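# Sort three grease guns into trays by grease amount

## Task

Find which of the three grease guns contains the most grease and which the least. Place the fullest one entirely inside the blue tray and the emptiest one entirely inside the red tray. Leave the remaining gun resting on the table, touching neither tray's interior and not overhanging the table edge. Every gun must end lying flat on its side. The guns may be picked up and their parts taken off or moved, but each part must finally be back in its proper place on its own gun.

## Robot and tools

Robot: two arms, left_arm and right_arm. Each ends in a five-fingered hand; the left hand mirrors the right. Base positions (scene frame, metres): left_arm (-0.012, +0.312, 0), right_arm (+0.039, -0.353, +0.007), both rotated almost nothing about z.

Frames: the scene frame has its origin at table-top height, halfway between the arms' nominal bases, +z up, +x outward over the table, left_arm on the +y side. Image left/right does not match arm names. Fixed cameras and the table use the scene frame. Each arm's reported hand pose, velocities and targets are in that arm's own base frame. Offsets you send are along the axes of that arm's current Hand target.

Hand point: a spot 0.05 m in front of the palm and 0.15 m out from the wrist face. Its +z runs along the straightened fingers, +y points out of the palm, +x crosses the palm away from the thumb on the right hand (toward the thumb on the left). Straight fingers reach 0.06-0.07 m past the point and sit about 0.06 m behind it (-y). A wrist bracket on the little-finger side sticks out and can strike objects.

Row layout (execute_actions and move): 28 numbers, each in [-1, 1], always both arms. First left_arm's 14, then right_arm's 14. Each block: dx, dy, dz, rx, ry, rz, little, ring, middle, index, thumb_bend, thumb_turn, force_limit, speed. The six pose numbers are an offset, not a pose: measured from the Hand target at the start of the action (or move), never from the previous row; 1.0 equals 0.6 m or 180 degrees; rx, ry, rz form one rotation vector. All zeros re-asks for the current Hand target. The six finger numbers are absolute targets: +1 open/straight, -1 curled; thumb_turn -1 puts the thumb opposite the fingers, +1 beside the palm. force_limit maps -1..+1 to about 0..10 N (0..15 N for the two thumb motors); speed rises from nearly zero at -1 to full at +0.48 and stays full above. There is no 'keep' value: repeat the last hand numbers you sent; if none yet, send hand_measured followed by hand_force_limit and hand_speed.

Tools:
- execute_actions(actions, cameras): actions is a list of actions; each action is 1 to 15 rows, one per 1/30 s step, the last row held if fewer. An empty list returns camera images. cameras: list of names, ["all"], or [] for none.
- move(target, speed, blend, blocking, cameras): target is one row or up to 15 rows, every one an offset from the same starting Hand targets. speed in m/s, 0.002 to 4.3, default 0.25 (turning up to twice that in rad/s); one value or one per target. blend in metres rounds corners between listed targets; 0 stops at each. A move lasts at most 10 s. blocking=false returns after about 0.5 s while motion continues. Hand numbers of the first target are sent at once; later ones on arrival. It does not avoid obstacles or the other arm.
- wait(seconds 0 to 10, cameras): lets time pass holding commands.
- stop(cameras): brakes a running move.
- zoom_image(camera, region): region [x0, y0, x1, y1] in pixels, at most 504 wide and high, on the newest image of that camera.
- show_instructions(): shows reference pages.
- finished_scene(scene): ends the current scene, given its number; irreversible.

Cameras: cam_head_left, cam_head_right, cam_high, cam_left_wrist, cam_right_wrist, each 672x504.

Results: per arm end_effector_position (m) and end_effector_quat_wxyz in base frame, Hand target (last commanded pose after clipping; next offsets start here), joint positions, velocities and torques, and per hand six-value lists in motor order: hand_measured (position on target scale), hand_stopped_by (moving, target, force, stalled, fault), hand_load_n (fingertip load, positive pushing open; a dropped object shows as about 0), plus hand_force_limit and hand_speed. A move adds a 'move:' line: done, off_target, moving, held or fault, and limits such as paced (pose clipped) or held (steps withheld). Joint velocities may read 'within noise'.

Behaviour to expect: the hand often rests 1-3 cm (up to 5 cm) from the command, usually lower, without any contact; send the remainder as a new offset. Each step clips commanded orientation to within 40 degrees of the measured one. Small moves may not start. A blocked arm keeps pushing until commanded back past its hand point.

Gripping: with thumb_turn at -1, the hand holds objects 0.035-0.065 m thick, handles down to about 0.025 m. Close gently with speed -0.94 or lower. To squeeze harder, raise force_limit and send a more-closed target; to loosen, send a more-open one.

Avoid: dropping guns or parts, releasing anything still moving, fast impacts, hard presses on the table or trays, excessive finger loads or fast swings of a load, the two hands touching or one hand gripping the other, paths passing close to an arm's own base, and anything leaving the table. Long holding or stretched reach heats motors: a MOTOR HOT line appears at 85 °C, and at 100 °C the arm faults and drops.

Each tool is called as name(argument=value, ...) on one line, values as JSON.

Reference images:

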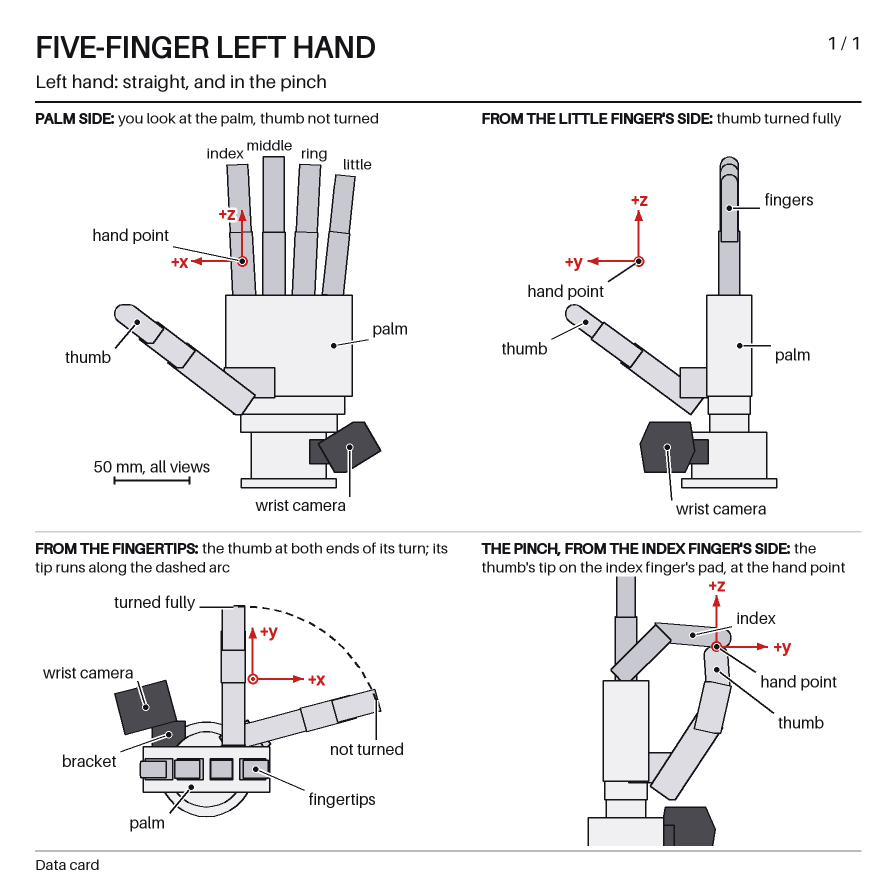

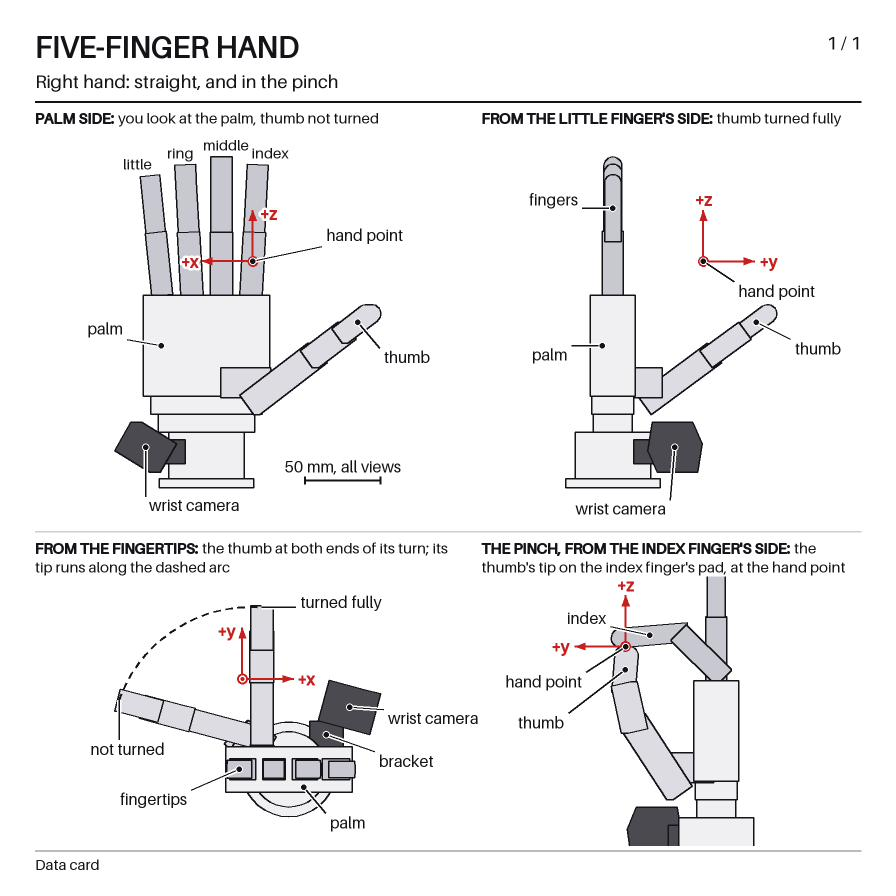

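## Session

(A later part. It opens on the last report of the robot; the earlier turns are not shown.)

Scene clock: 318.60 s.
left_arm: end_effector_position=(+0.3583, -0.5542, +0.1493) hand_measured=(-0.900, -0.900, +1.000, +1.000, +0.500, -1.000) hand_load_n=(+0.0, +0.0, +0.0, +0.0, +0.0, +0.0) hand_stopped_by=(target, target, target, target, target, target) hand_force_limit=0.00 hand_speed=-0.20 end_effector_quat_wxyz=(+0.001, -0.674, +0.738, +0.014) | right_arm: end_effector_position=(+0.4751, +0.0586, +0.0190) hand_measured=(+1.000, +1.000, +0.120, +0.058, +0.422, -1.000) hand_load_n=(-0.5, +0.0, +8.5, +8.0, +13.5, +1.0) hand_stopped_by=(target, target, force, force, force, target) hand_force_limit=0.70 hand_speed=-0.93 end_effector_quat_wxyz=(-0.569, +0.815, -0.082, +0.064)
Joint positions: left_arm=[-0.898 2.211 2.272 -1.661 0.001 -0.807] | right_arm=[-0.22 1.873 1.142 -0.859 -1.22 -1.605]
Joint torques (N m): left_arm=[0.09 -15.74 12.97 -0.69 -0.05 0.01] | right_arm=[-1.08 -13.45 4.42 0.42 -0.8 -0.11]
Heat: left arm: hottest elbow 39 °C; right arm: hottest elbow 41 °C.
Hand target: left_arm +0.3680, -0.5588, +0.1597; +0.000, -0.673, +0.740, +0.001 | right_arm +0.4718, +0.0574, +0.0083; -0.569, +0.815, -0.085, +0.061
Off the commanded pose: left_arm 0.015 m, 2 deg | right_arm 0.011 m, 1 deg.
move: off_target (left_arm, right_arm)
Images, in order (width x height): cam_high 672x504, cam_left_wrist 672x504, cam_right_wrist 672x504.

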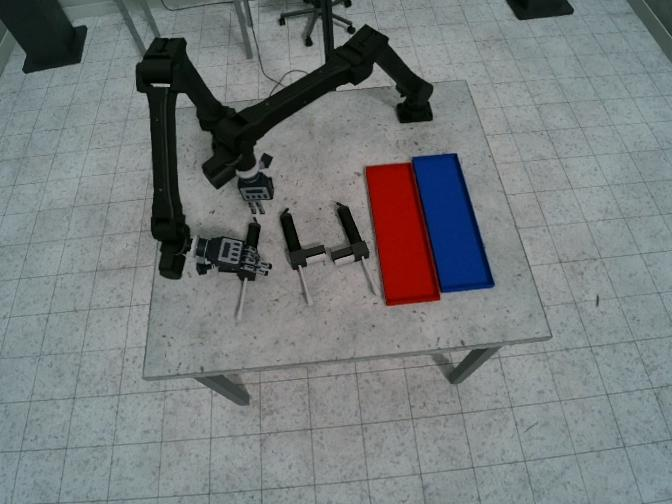

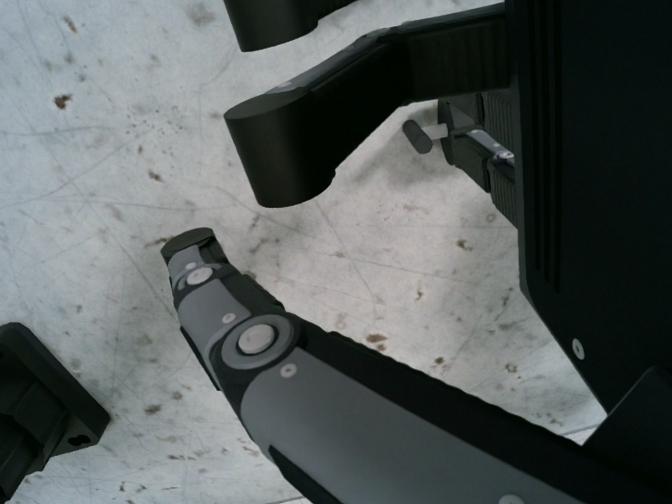

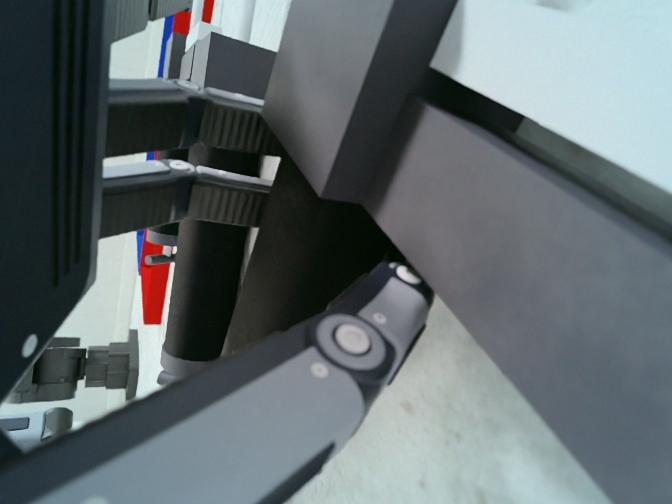

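move(target=[-0.0115,-0.019,0.075,0,0,0,-0.9,-0.9,1,1,0.5,-1,0,-0.2,0,0,0,0,0,0,1,1,-0.44,-0.44,-0.34,-1,0.7,-0.93], speed=0.1, cameras=["cam_high","cam_left_wrist"])

zoom_image(camera="cam_high", region=[210, 170, 300, 250])

zoom_image(camera="cam_left_wrist", region=[380, 60, 540, 220])

Scene clock: 319.93 s.
left_arm: end_effector_position=(+0.3758, -0.5535, +0.1187) hand_measured=(-0.900, -0.900, +1.000, +1.000, +0.500, -1.000) hand_load_n=(+0.0, +0.0, +0.0, +0.0, -0.5, +0.0) hand_stopped_by=(target, target, target, target, target, target) hand_force_limit=0.00 hand_speed=-0.20 end_effector_quat_wxyz=(+0.000, -0.675, +0.738, +0.003) | right_arm: end_effector_position=(+0.4751, +0.0586, +0.0190) hand_measured=(+1.000, +1.000, +0.120, +0.058, +0.422, -1.000) hand_load_n=(+0.0, +0.0, +8.0, +8.0, +13.0, +1.0) hand_stopped_by=(target, target, force, force, force, target) hand_force_limit=0.70 hand_speed=-0.93 end_effector_quat_wxyz=(-0.569, +0.815, -0.082, +0.064)
Joint positions: left_arm=[-0.877 2.225 2.218 -1.57 0.001 -0.789] | right_arm=[-0.22 1.873 1.142 -0.859 -1.22 -1.605]
Joint torques (N m): left_arm=[-0.5 -16.67 8.42 0.09 -0.02 0.02] | right_arm=[-1.03 -13.51 4.44 0.44 -0.8 -0.11]
Heat: left arm: hottest elbow 39 °C; right arm: hottest elbow 41 °C.
Hand target: left_arm +0.3800, -0.5530, +0.1147; +0.000, -0.673, +0.740, +0.001 | right_arm +0.4718, +0.0574, +0.0083; -0.569, +0.815, -0.085, +0.061
Off the commanded pose: left_arm 0.006 m, 0 deg | right_arm 0.011 m, 1 deg.
move: off_target (right_arm)
Images, in order (width x height): cam_high 672x504, cam_left_wrist 672x504.

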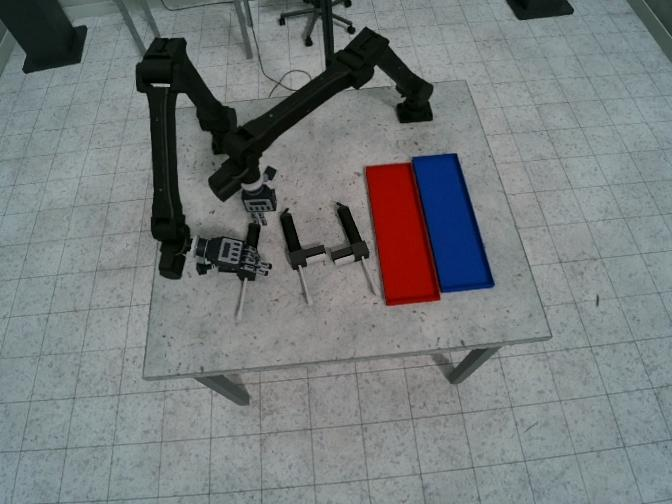

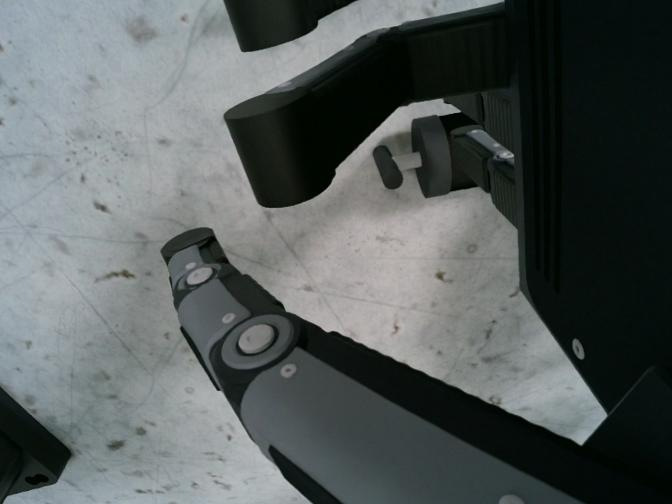

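Scaled by 5.600.

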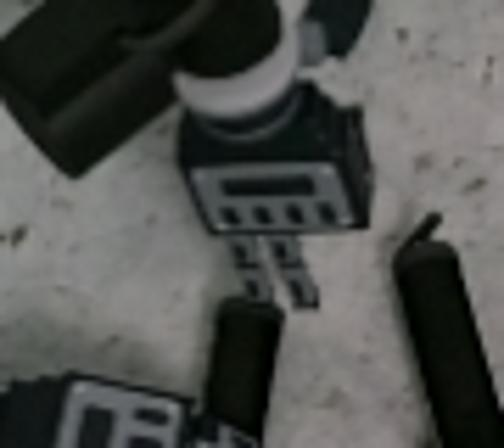

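Scaled by 3.150.

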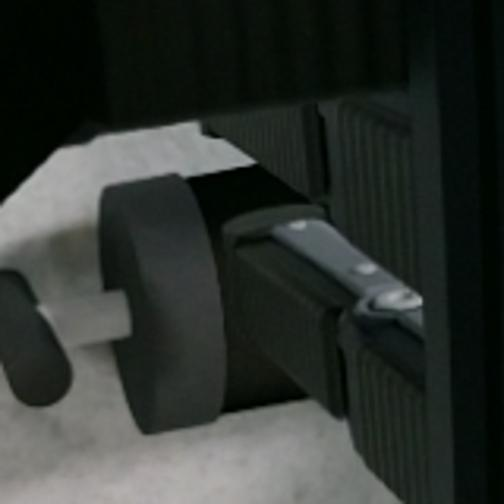

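move(target=[[0.0077,0.0193,-0.015,0,0,0,-0.9,-0.9,1,1,0.5,-1,0,-0.2,0,0,0,0,0,0,1,1,-0.44,-0.44,-0.34,-1,0.7,-0.93],[0.0077,0.0193,0.025,0,0,0,-0.9,-0.9,1,1,0.5,-1,0,-0.2,0,0,0,0,0,0,1,1,-0.44,-0.44,-0.34,-1,0.7,-0.93]], speed=0.1, cameras=["cam_high","cam_left_wrist"])

zoom_image(camera="cam_high", region=[210, 170, 300, 250])

zoom_image(camera="cam_left_wrist", region=[380, 60, 540, 220])

Scene clock: 321.80 s.
left_arm: end_effector_position=(+0.3710, -0.5519, +0.1026) hand_measured=(-0.900, -0.900, +1.000, +1.000, +0.500, -1.000) hand_load_n=(+0.0, +0.0, +0.0, +0.0, +0.0, +0.0) hand_stopped_by=(target, target, target, target, target, target) hand_force_limit=0.00 hand_speed=-0.20 end_effector_quat_wxyz=(+0.001, -0.673, +0.739, +0.005) | right_arm: end_effector_position=(+0.4751, +0.0586, +0.0190) hand_measured=(+1.000, +1.000, +0.120, +0.058, +0.422, -1.000) hand_load_n=(+0.0, +0.0, +8.0, +7.5, +13.0, +1.0) hand_stopped_by=(target, target, force, force, force, target) hand_force_limit=0.70 hand_speed=-0.93 end_effector_quat_wxyz=(-0.569, +0.815, -0.082, +0.064)
Joint positions: left_arm=[-0.882 2.217 2.16 -1.525 -0.001 -0.788] | right_arm=[-0.22 1.873 1.142 -0.859 -1.22 -1.605]
Joint torques (N m): left_arm=[-1.79 -16.21 7.56 0.36 0.07 -0.17] | right_arm=[-1.08 -13.45 4.42 0.44 -0.8 -0.11]
Heat: left arm: hottest elbow 39 °C; right arm: hottest elbow 41 °C.
Hand target: left_arm +0.3678, -0.5565, +0.0996; +0.000, -0.673, +0.740, +0.001 | right_arm +0.4718, +0.0574, +0.0083; -0.569, +0.815, -0.085, +0.061
Off the commanded pose: left_arm 0.006 m, 0 deg | right_arm 0.011 m, 1 deg.
move: off_target (right_arm)
Images, in order (width x height): cam_high 672x504, cam_left_wrist 672x504.

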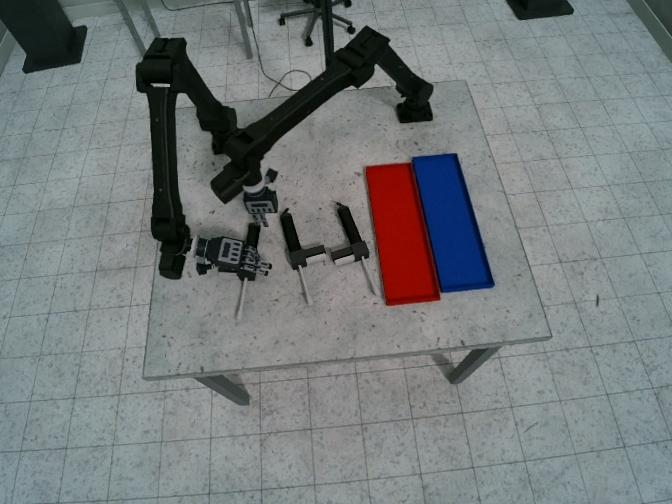

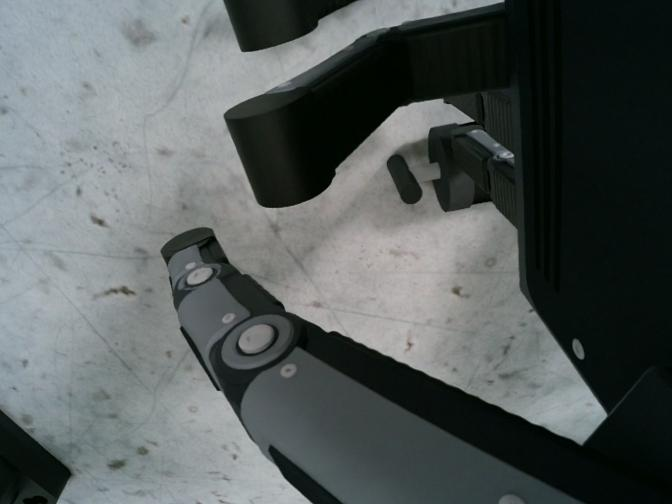

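Scaled by 5.600.

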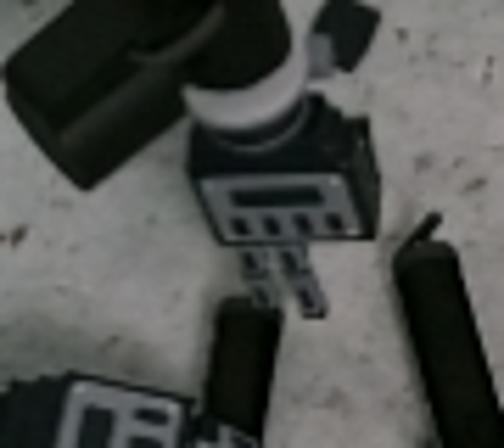

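Scaled by 3.150.

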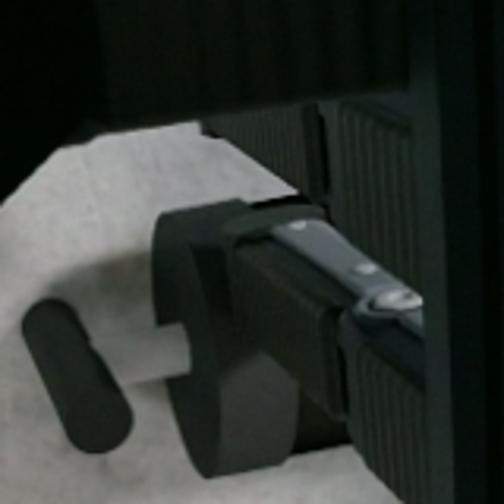

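move(target=[[0.0153,0.0208,-0.035,0,0,0,-0.9,-0.9,1,1,0.5,-1,0,-0.2,0,0,0,0,0,0,1,1,-0.44,-0.44,-0.34,-1,0.7,-0.93],[0.0153,0.0208,0.0,0,0,0,-0.9,-0.9,1,1,0.5,-1,0,-0.2,0,0,0,0,0,0,1,1,-0.44,-0.44,-0.34,-1,0.7,-0.93]], speed=0.1, cameras=["cam_high","cam_left_wrist"])

zoom_image(camera="cam_high", region=[210, 170, 300, 250])

zoom_image(camera="cam_left_wrist", region=[380, 60, 540, 220])

Scene clock: 323.87 s.
left_arm: end_effector_position=(+0.3574, -0.5595, +0.0997) hand_measured=(-0.900, -0.900, +1.000, +1.000, +0.500, -1.000) hand_load_n=(+0.0, +0.0, +0.0, -0.5, +0.0, +0.0) hand_stopped_by=(target, target, target, target, target, target) hand_force_limit=0.00 hand_speed=-0.20 end_effector_quat_wxyz=(+0.001, -0.673, +0.740, +0.008) | right_arm: end_effector_position=(+0.4751, +0.0586, +0.0190) hand_measured=(+1.000, +1.000, +0.120, +0.058, +0.422, -1.000) hand_load_n=(+0.0, -0.5, +8.0, +7.5, +13.0, +0.5) hand_stopped_by=(target, target, force, force, force, target) hand_force_limit=0.70 hand_speed=-0.93 end_effector_quat_wxyz=(-0.569, +0.815, -0.082, +0.064)
Joint positions: left_arm=[-0.904 2.213 2.146 -1.519 -0.001 -0.809] | right_arm=[-0.22 1.873 1.142 -0.859 -1.22 -1.605]
Joint torques (N m): left_arm=[-1.38 -17.38 7.66 0.32 0.05 -0.18] | right_arm=[-1.08 -13.51 4.41 0.42 -0.8 -0.11]
Heat: left arm: hottest elbow 38 °C; right arm: hottest elbow 40 °C.
Hand target: left_arm +0.3546, -0.5645, +0.0996; +0.000, -0.673, +0.740, +0.001 | right_arm +0.4718, +0.0574, +0.0083; -0.569, +0.815, -0.085, +0.061
Off the commanded pose: left_arm 0.006 m, 1 deg | right_arm 0.011 m, 1 deg.
move: off_target (right_arm)
Images, in order (width x height): cam_high 672x504, cam_left_wrist 672x504.

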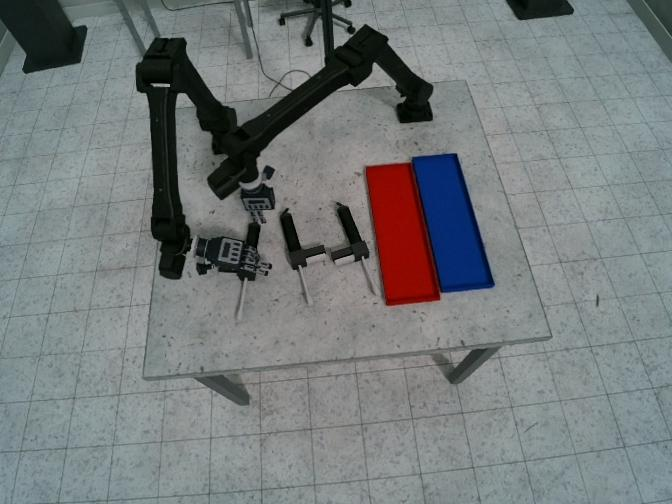

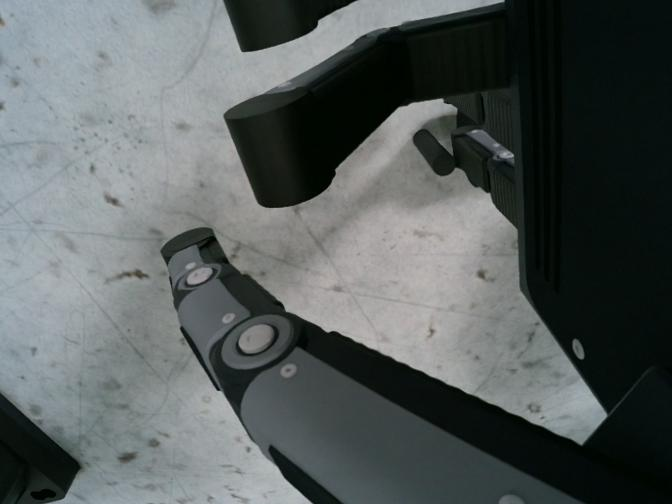

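Scaled by 5.600.

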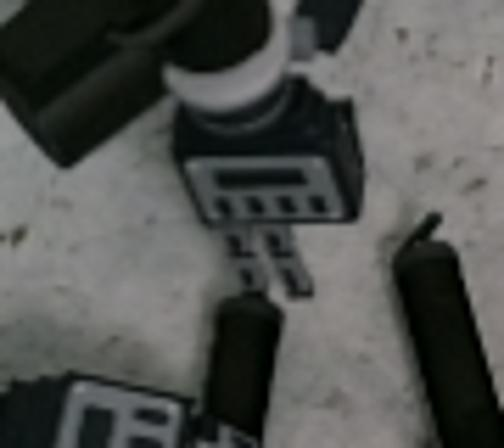

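Scaled by 3.150.

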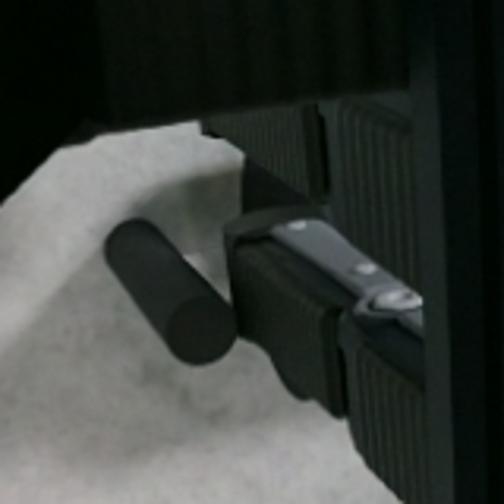

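move(target=[[0.015,-0.0013,-0.03,0,0,0,-0.9,-0.9,1,1,0.5,-1,0,-0.2,0,0,0,0,0,0,1,1,-0.44,-0.44,-0.34,-1,0.7,-0.93],[0.015,-0.0013,0.018,0,0,0,-0.9,-0.9,1,1,0.5,-1,0,-0.2,0,0,0,0,0,0,1,1,-0.44,-0.44,-0.34,-1,0.7,-0.93]], speed=0.1, cameras=["cam_high","cam_left_wrist"])

zoom_image(camera="cam_high", region=[210, 170, 300, 250])

zoom_image(camera="cam_left_wrist", region=[380, 60, 540, 220])

Scene clock: 325.93 s.
left_arm: end_effector_position=(+0.3568, -0.5691, +0.1001) hand_measured=(-0.900, -0.900, +1.000, +1.000, +0.500, -1.000) hand_load_n=(+0.0, +0.0, +0.0, +0.0, +0.0, +0.0) hand_stopped_by=(target, target, target, target, target, target) hand_force_limit=0.00 hand_speed=-0.20 end_effector_quat_wxyz=(+0.000, -0.672, +0.740, -0.002) | right_arm: end_effector_position=(+0.4751, +0.0586, +0.0190) hand_measured=(+1.000, +1.000, +0.120, +0.058, +0.422, -1.000) hand_load_n=(-0.5, +0.5, +7.5, +7.5, +13.5, +1.0) hand_stopped_by=(target, target, force, force, force, target) hand_force_limit=0.70 hand_speed=-0.93 end_effector_quat_wxyz=(-0.569, +0.815, -0.082, +0.064)
Joint positions: left_arm=[-0.913 2.22 2.161 -1.508 0 -0.817] | right_arm=[-0.22 1.873 1.142 -0.859 -1.22 -1.605]
Joint torques (N m): left_arm=[-1.2 -15.56 8.18 0.28 0.01 -0.17] | right_arm=[-1.14 -13.45 4.42 0.43 -0.79 -0.11]
Heat: left arm: hottest elbow 39 °C; right arm: hottest elbow 40 °C.
Hand target: left_arm +0.3545, -0.5735, +0.0890; +0.000, -0.673, +0.740, +0.001 | right_arm +0.4718, +0.0574, +0.0083; -0.569, +0.815, -0.085, +0.061
Off the commanded pose: left_arm 0.012 m, 0 deg | right_arm 0.011 m, 1 deg.
move: off_target (left_arm, right_arm)
Images, in order (width x height): cam_high 672x504, cam_left_wrist 672x504.

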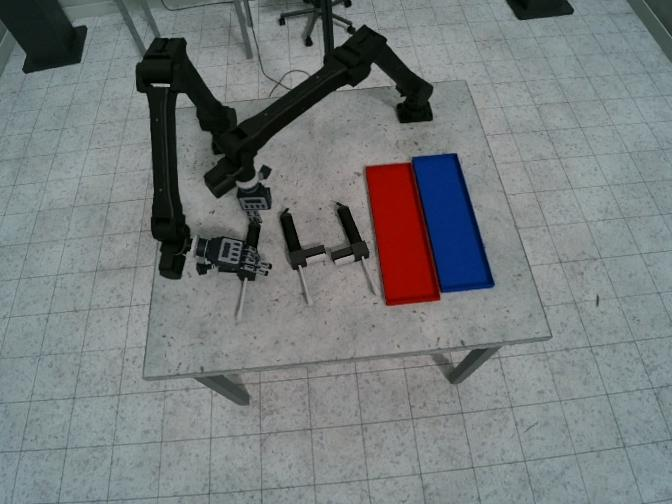

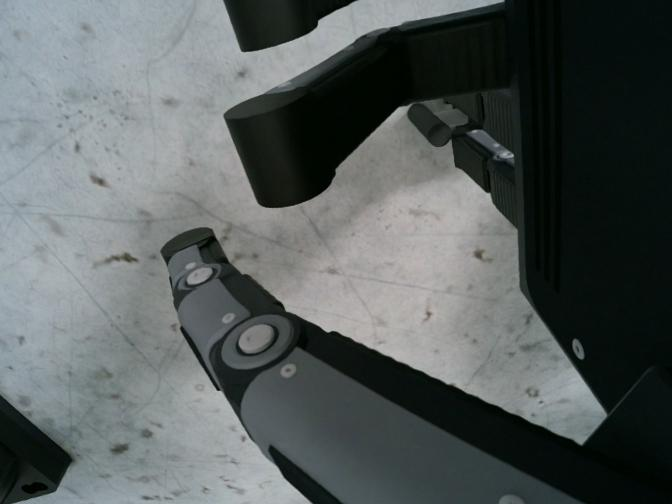

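Scaled by 5.600.

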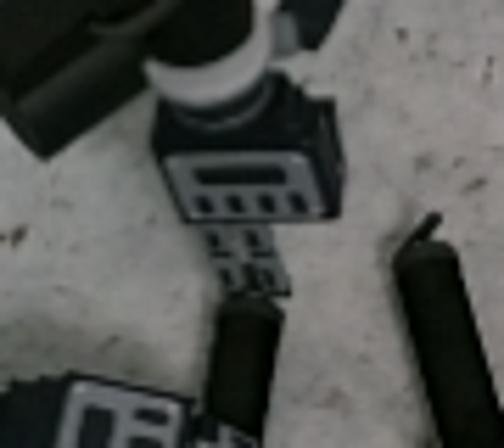

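Scaled by 3.150.

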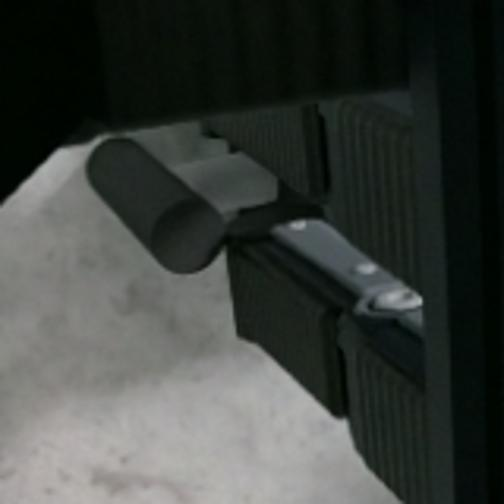

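move(target=[0,0.05,0.005,0,0,0,-0.9,-0.9,1,1,0.5,-1,0,-0.2,0,0,0,0,0,0,1,1,-0.44,-0.44,-0.34,-1,0.7,-0.93], speed=0.06, cameras=["cam_high","cam_left_wrist"])

zoom_image(camera="cam_high", region=[210, 170, 300, 250])

zoom_image(camera="cam_left_wrist", region=[380, 60, 540, 220])

Scene clock: 327.23 s.
left_arm: end_effector_position=(+0.3268, -0.5684, +0.0782) hand_measured=(-0.900, -0.900, +1.000, +1.000, +0.500, -1.000) hand_load_n=(+0.0, +0.0, +0.0, +0.0, +0.0, +0.0) hand_stopped_by=(target, target, target, target, target, target) hand_force_limit=0.00 hand_speed=-0.20 end_effector_quat_wxyz=(+0.002, -0.671, +0.742, +0.007) | right_arm: end_effector_position=(+0.4754, +0.0586, +0.0190) hand_measured=(+1.000, +1.000, +0.120, +0.058, +0.422, -1.000) hand_load_n=(+0.0, +0.0, +7.0, +9.5, +13.0, +3.0) hand_stopped_by=(target, target, force, force, force, target) hand_force_limit=0.70 hand_speed=-0.93 end_effector_quat_wxyz=(-0.570, +0.815, -0.082, +0.065)
Joint positions: left_arm=[-0.949 2.183 2.038 -1.44 -0.002 -0.848] | right_arm=[-0.22 1.873 1.142 -0.858 -1.221 -1.605]
Joint torques (N m): left_arm=[-0.97 -17.32 8.2 -0.24 0.05 -0.17] | right_arm=[-1.03 -13.45 4.42 0.38 -0.78 -0.1]
Heat: left arm: hottest shoulder 38 °C; right arm: hottest elbow 40 °C.
Hand target: left_arm +0.3247, -0.5707, +0.0860; +0.000, -0.673, +0.740, +0.001 | right_arm +0.4718, +0.0574, +0.0083; -0.569, +0.815, -0.085, +0.061
Off the commanded pose: left_arm 0.008 m, 1 deg | right_arm 0.011 m, 1 deg.
move: off_target (right_arm)
Images, in order (width x height): cam_high 672x504, cam_left_wrist 672x504.

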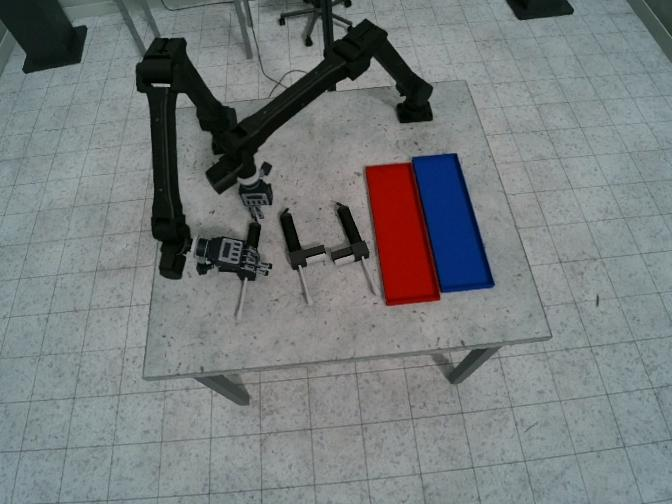

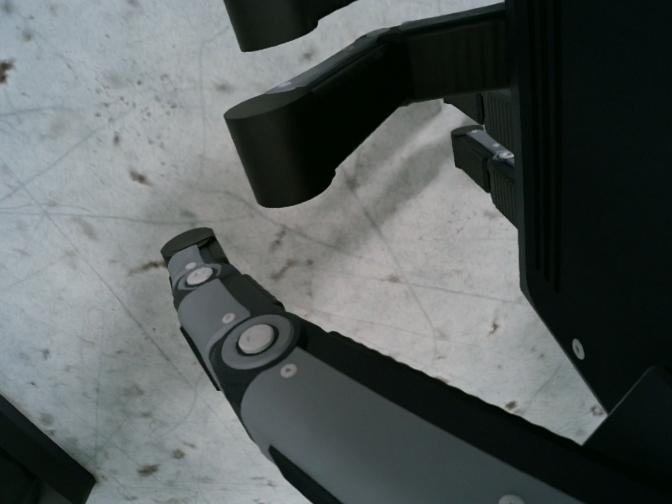

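Scaled by 5.600.

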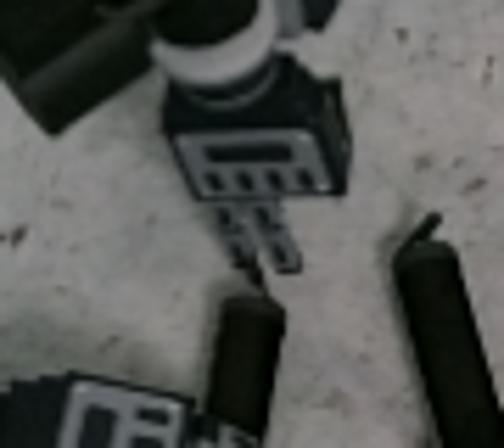

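Scaled by 3.150.

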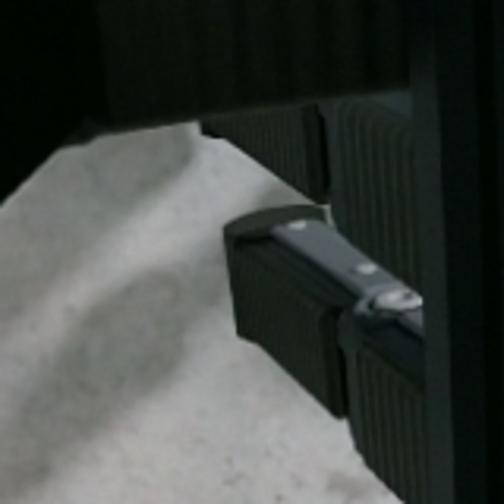

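move(target=[[0,0,-0.1,0,0,0,-0.9,-0.9,-0.9,1,0.5,-1,0,-0.2,0,0,0,0,0,0,1,1,-0.44,-0.44,-0.34,-1,0.7,-0.93],[0,-0.05,-0.1,0,0,0,-0.9,-0.9,-0.9,1,0.5,-1,0,-0.2,0,0,0,0,0,0,1,1,-0.44,-0.44,-0.34,-1,0.7,-0.93],[0,-0.05,-0.03,0,0,0,-0.9,-0.9,-0.9,1,0.5,-1,0,-0.2,0,0,0,0,0,0,1,1,-0.44,-0.44,-0.34,-1,0.7,-0.93]], speed=0.1, cameras=["cam_high","cam_left_wrist"])

zoom_image(camera="cam_high", region=[210, 170, 300, 250])

zoom_image(camera="cam_left_wrist", region=[380, 60, 540, 220])

Scene clock: 330.93 s.
left_arm: end_effector_position=(+0.3530, -0.5726, +0.1081) hand_measured=(-0.900, -0.900, -0.682, +1.000, +0.502, -1.000) hand_load_n=(+0.5, +0.0, +7.5, +0.0, +7.0, +1.0) hand_stopped_by=(target, target, force, target, target, target) hand_force_limit=0.00 hand_speed=-0.20 end_effector_quat_wxyz=(-0.001, +0.676, -0.737, -0.003) | right_arm: end_effector_position=(+0.4754, +0.0586, +0.0190) hand_measured=(+1.000, +1.000, +0.120, +0.058, +0.422, -1.000) hand_load_n=(+0.0, +0.0, +7.0, +9.5, +12.5, +3.0) hand_stopped_by=(target, target, force, force, force, target) hand_force_limit=0.70 hand_speed=-0.93 end_effector_quat_wxyz=(-0.570, +0.815, -0.082, +0.065)
Joint positions: left_arm=[-0.921 2.227 2.194 -1.543 -0.002 -0.836] | right_arm=[-0.22 1.873 1.142 -0.858 -1.221 -1.605]
Joint torques (N m): left_arm=[-0.85 -16.32 8.4 0.06 0.06 0.01] | right_arm=[-1.03 -13.51 4.42 0.38 -0.79 -0.11]
Heat: left arm: hottest elbow 39 °C; right arm: hottest elbow 40 °C.
Hand target: left_arm +0.3546, -0.5735, +0.1039; +0.000, +0.673, -0.740, -0.001 | right_arm +0.4718, +0.0574, +0.0083; -0.569, +0.815, -0.085, +0.061
Off the commanded pose: left_arm 0.004 m, 1 deg | right_arm 0.011 m, 1 deg.
move: off_target (right_arm)
Images, in order (width x height): cam_high 672x504, cam_left_wrist 672x504.

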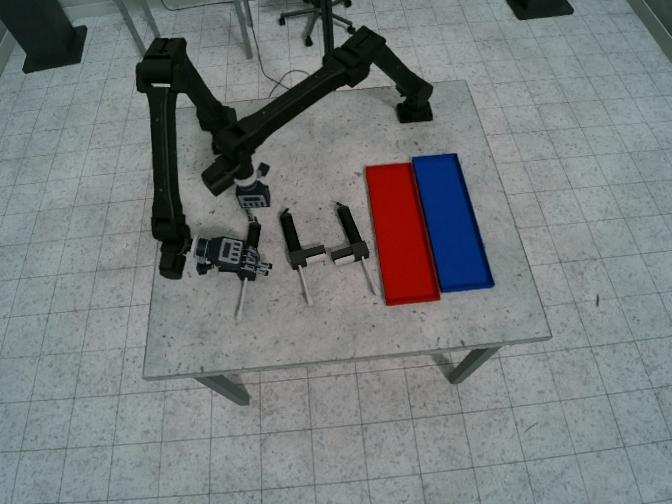

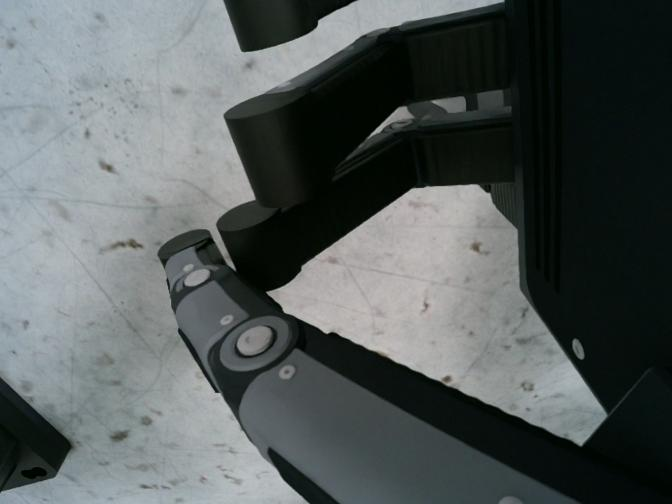

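Scaled by 5.600.

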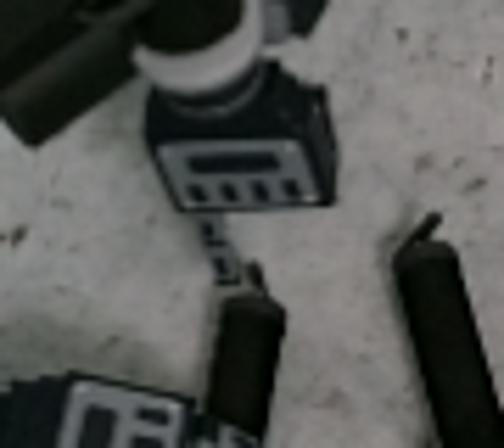

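Scaled by 3.150.

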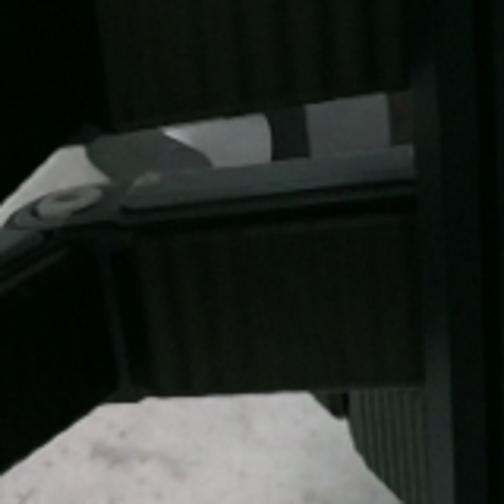

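move(target=[[-0.015,0.0013,-0.04,0,0,0,-0.9,-0.9,0.0,1,0.5,-1,0,-0.2,0,0,0,0,0,0,1,1,-0.44,-0.44,-0.34,-1,0.7,-0.93],[-0.015,0.0013,0.02,0,0,0,-0.9,-0.9,0.0,1,0.5,-1,0,-0.2,0,0,0,0,0,0,1,1,-0.44,-0.44,-0.34,-1,0.7,-0.93]], speed=0.1, cameras=["cam_high","cam_left_wrist"])

zoom_image(camera="cam_high", region=[210, 170, 300, 250])

zoom_image(camera="cam_left_wrist", region=[380, 60, 540, 220])

Scene clock: 333.50 s.
left_arm: end_effector_position=(+0.3534, -0.5678, +0.0991) hand_measured=(-0.900, -0.900, +0.000, +1.000, +0.500, -1.000) hand_load_n=(+0.0, +0.0, +0.5, +0.0, +0.0, +0.0) hand_stopped_by=(target, target, target, target, target, target) hand_force_limit=0.00 hand_speed=-0.20 end_effector_quat_wxyz=(+0.000, -0.675, +0.738, -0.004) | right_arm: end_effector_position=(+0.4753, +0.0586, +0.0189) hand_measured=(+1.000, +1.000, +0.120, +0.058, +0.422, -1.000) hand_load_n=(+0.0, +0.0, +7.5, +8.5, +13.0, +1.5) hand_stopped_by=(target, target, force, force, force, target) hand_force_limit=0.70 hand_speed=-0.93 end_effector_quat_wxyz=(-0.570, +0.815, -0.082, +0.065)
Joint positions: left_arm=[-0.916 2.203 2.129 -1.488 0 -0.827] | right_arm=[-0.22 1.873 1.141 -0.858 -1.221 -1.605]
Joint torques (N m): left_arm=[-0.56 -16.21 7.69 -0.03 0.04 0.03] | right_arm=[-1.03 -13.45 4.45 0.39 -0.77 -0.11]
Heat: left arm: hottest shoulder 38 °C; right arm: hottest elbow 40 °C.
Hand target: left_arm +0.3547, -0.5645, +0.0920; +0.000, -0.673, +0.740, +0.001 | right_arm +0.4718, +0.0573, +0.0083; -0.569, +0.815, -0.085, +0.061
Off the commanded pose: left_arm 0.008 m, 1 deg | right_arm 0.011 m, 1 deg.
move: off_target (right_arm)
Images, in order (width x height): cam_high 672x504, cam_left_wrist 672x504.

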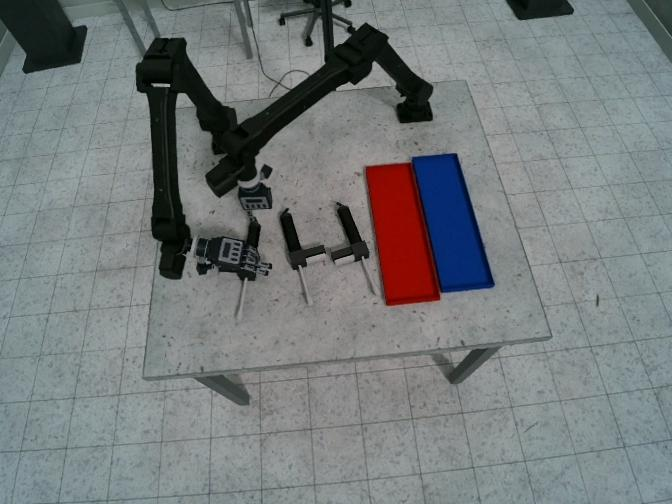

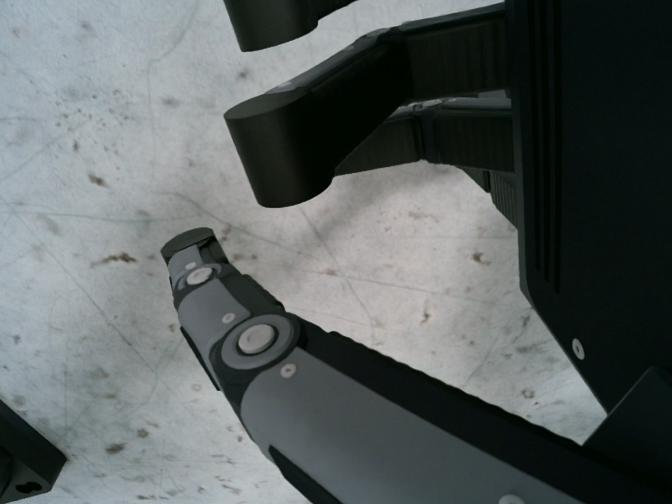

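Scaled by 5.600.

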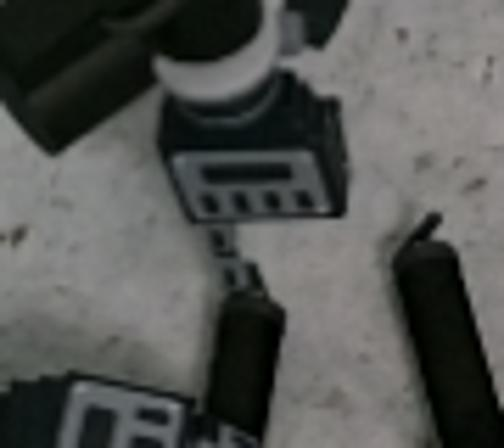

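Scaled by 3.150.

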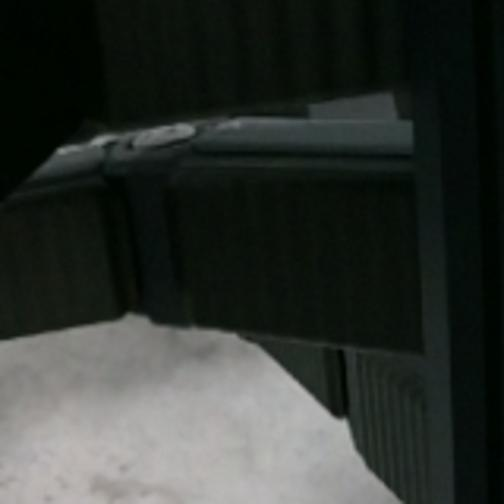

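move(target=[[-0.0142,0.0013,-0.04,0,0,0,-0.9,-0.9,0.3,1,0.5,-1,0,-0.2,0,0,0,0,0,0,1,1,-0.44,-0.44,-0.34,-1,0.7,-0.93],[-0.0142,0.0013,0.01,0,0,0,-0.9,-0.9,0.3,1,0.5,-1,0,-0.2,0,0,0,0,0,0,1,1,-0.44,-0.44,-0.34,-1,0.7,-0.93]], speed=0.1, cameras=["cam_high","cam_left_wrist"])

zoom_image(camera="cam_high", region=[210, 170, 300, 250])

zoom_image(camera="cam_left_wrist", region=[380, 60, 540, 220])

Scene clock: 335.60 s.
left_arm: end_effector_position=(+0.3546, -0.5592, +0.0901) hand_measured=(-0.900, -0.900, +0.300, +1.000, +0.500, -1.000) hand_load_n=(+0.0, +0.5, +0.0, +0.0, +0.0, +0.0) hand_stopped_by=(target, target, target, target, target, target) hand_force_limit=0.00 hand_speed=-0.20 end_effector_quat_wxyz=(-0.001, +0.676, -0.737, +0.002) | right_arm: end_effector_position=(+0.4753, +0.0587, +0.0190) hand_measured=(+1.000, +1.000, +0.120, +0.060, +0.422, -1.000) hand_load_n=(+0.0, +0.0, +7.5, +8.5, +13.0, +2.0) hand_stopped_by=(target, target, force, force, force, target) hand_force_limit=0.70 hand_speed=-0.93 end_effector_quat_wxyz=(-0.570, +0.815, -0.082, +0.065)
Joint positions: left_arm=[-0.907 2.19 2.082 -1.46 -0.002 -0.821] | right_arm=[-0.22 1.873 1.141 -0.858 -1.222 -1.605]
Joint torques (N m): left_arm=[-0.91 -16.5 7.35 -0.1 0.08 0.04] | right_arm=[-1.08 -13.45 4.44 0.39 -0.75 -0.11]
Heat: left arm: hottest shoulder 38 °C; right arm: hottest elbow 39 °C.
Hand target: left_arm +0.3548, -0.5558, +0.0858; +0.000, +0.673, -0.740, -0.001 | right_arm +0.4718, +0.0574, +0.0083; -0.569, +0.815, -0.085, +0.061
Off the commanded pose: left_arm 0.005 m, 1 deg | right_arm 0.011 m, 1 deg.
move: off_target (right_arm)
Images, in order (width x height): cam_high 672x504, cam_left_wrist 672x504.

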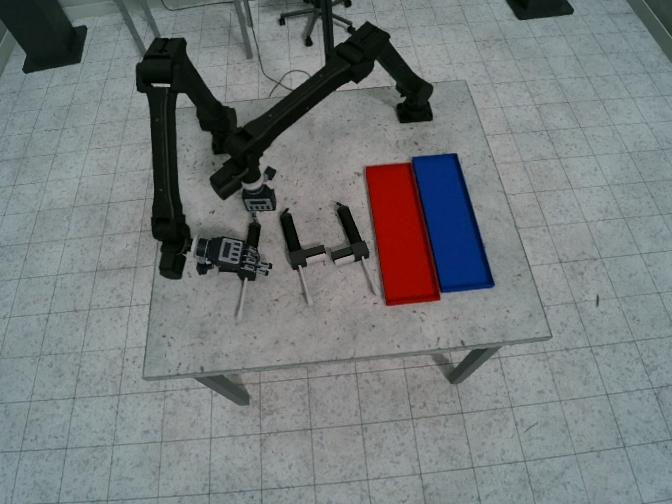

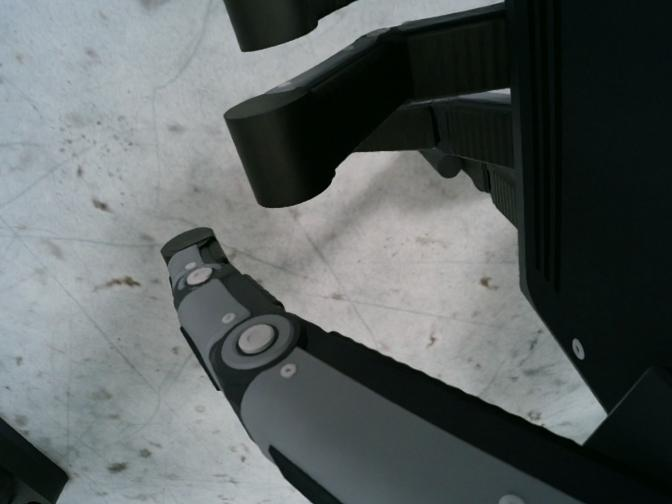

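Scaled by 5.600.

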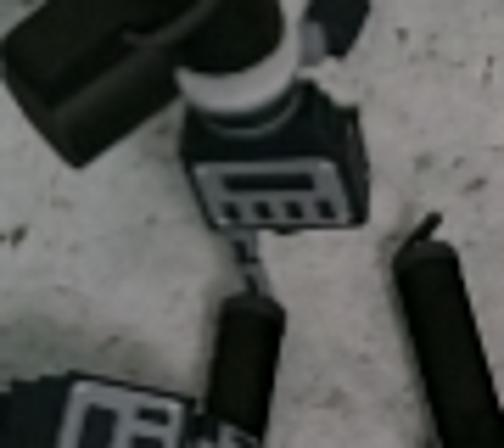

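Scaled by 3.150.

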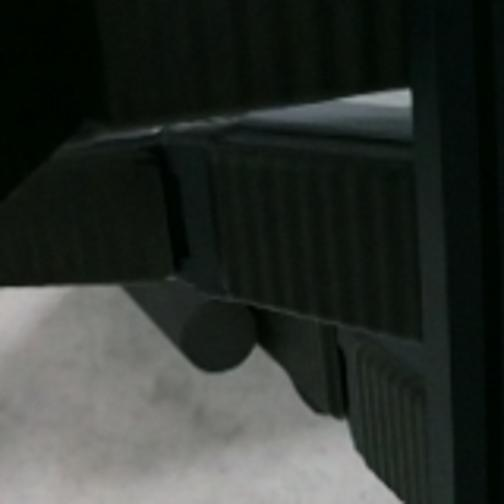

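move(target=[0,0.05,0.008,0,0,0,-0.9,-0.9,0.3,1,0.5,-1,0,-0.2,0,0,0,0,0,0,1,1,-0.44,-0.44,-0.34,-1,0.7,-0.93], speed=0.06, cameras=["cam_high","cam_left_wrist"])

zoom_image(camera="cam_high", region=[210, 170, 300, 250])

Scene clock: 336.67 s.
left_arm: end_effector_position=(+0.3427, -0.5524, +0.0871) hand_measured=(-0.900, -0.900, +0.300, +1.000, +0.500, -1.000) hand_load_n=(+0.0, +0.0, +0.0, +0.5, +0.0, +0.0) hand_stopped_by=(target, target, target, target, target, target) hand_force_limit=0.00 hand_speed=-0.20 end_effector_quat_wxyz=(-0.002, +0.680, -0.733, +0.013) | right_arm: end_effector_position=(+0.4753, +0.0588, +0.0192) hand_measured=(+1.000, +1.000, +0.120, +0.060, +0.422, -1.000) hand_load_n=(+0.0, +0.0, +6.5, +10.0, +13.0, +3.0) hand_stopped_by=(target, target, force, force, force, target) hand_force_limit=0.70 hand_speed=-0.93 end_effector_quat_wxyz=(-0.570, +0.815, -0.082, +0.065)
Joint positions: left_arm=[-0.916 2.128 1.971 -1.387 -0.007 -0.841] | right_arm=[-0.22 1.873 1.141 -0.858 -1.222 -1.605]
Joint torques (N m): left_arm=[-2.26 -15.85 6.65 -0.68 0.29 -0.1] | right_arm=[-1.08 -13.45 4.44 0.39 -0.72 -0.11]
Heat: left arm: hottest shoulder 39 °C; right arm: hottest elbow 39 °C.
Hand target: left_arm +0.3248, -0.5530, +0.0812; +0.000, +0.673, -0.740, -0.001 | right_arm +0.4718, +0.0574, +0.0083; -0.569, +0.815, -0.085, +0.061
Off the commanded pose: left_arm 0.019 m, 2 deg | right_arm 0.011 m, 1 deg.
move: off_target (left_arm, right_arm)
Images, in order (width x height): cam_high 672x504, cam_left_wrist 672x504.

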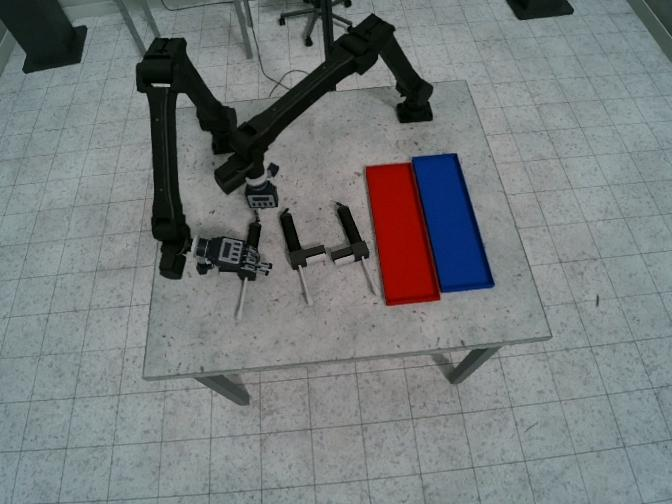

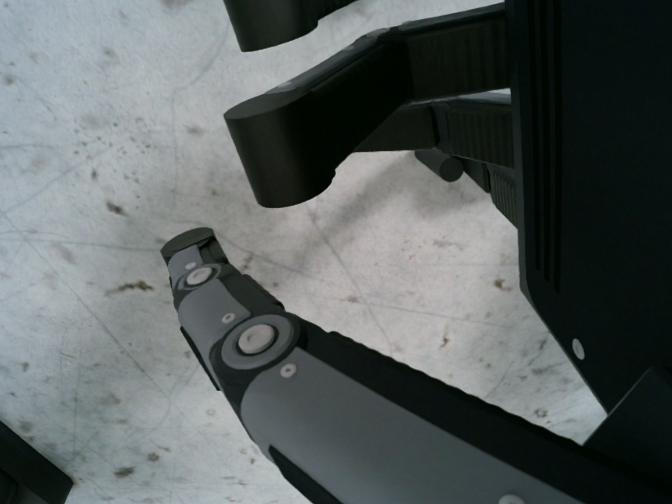

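Scaled by 5.600.

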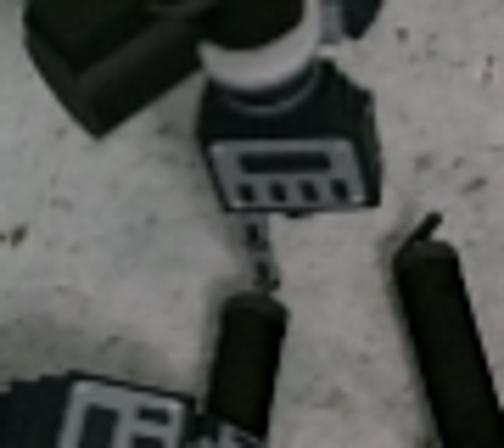

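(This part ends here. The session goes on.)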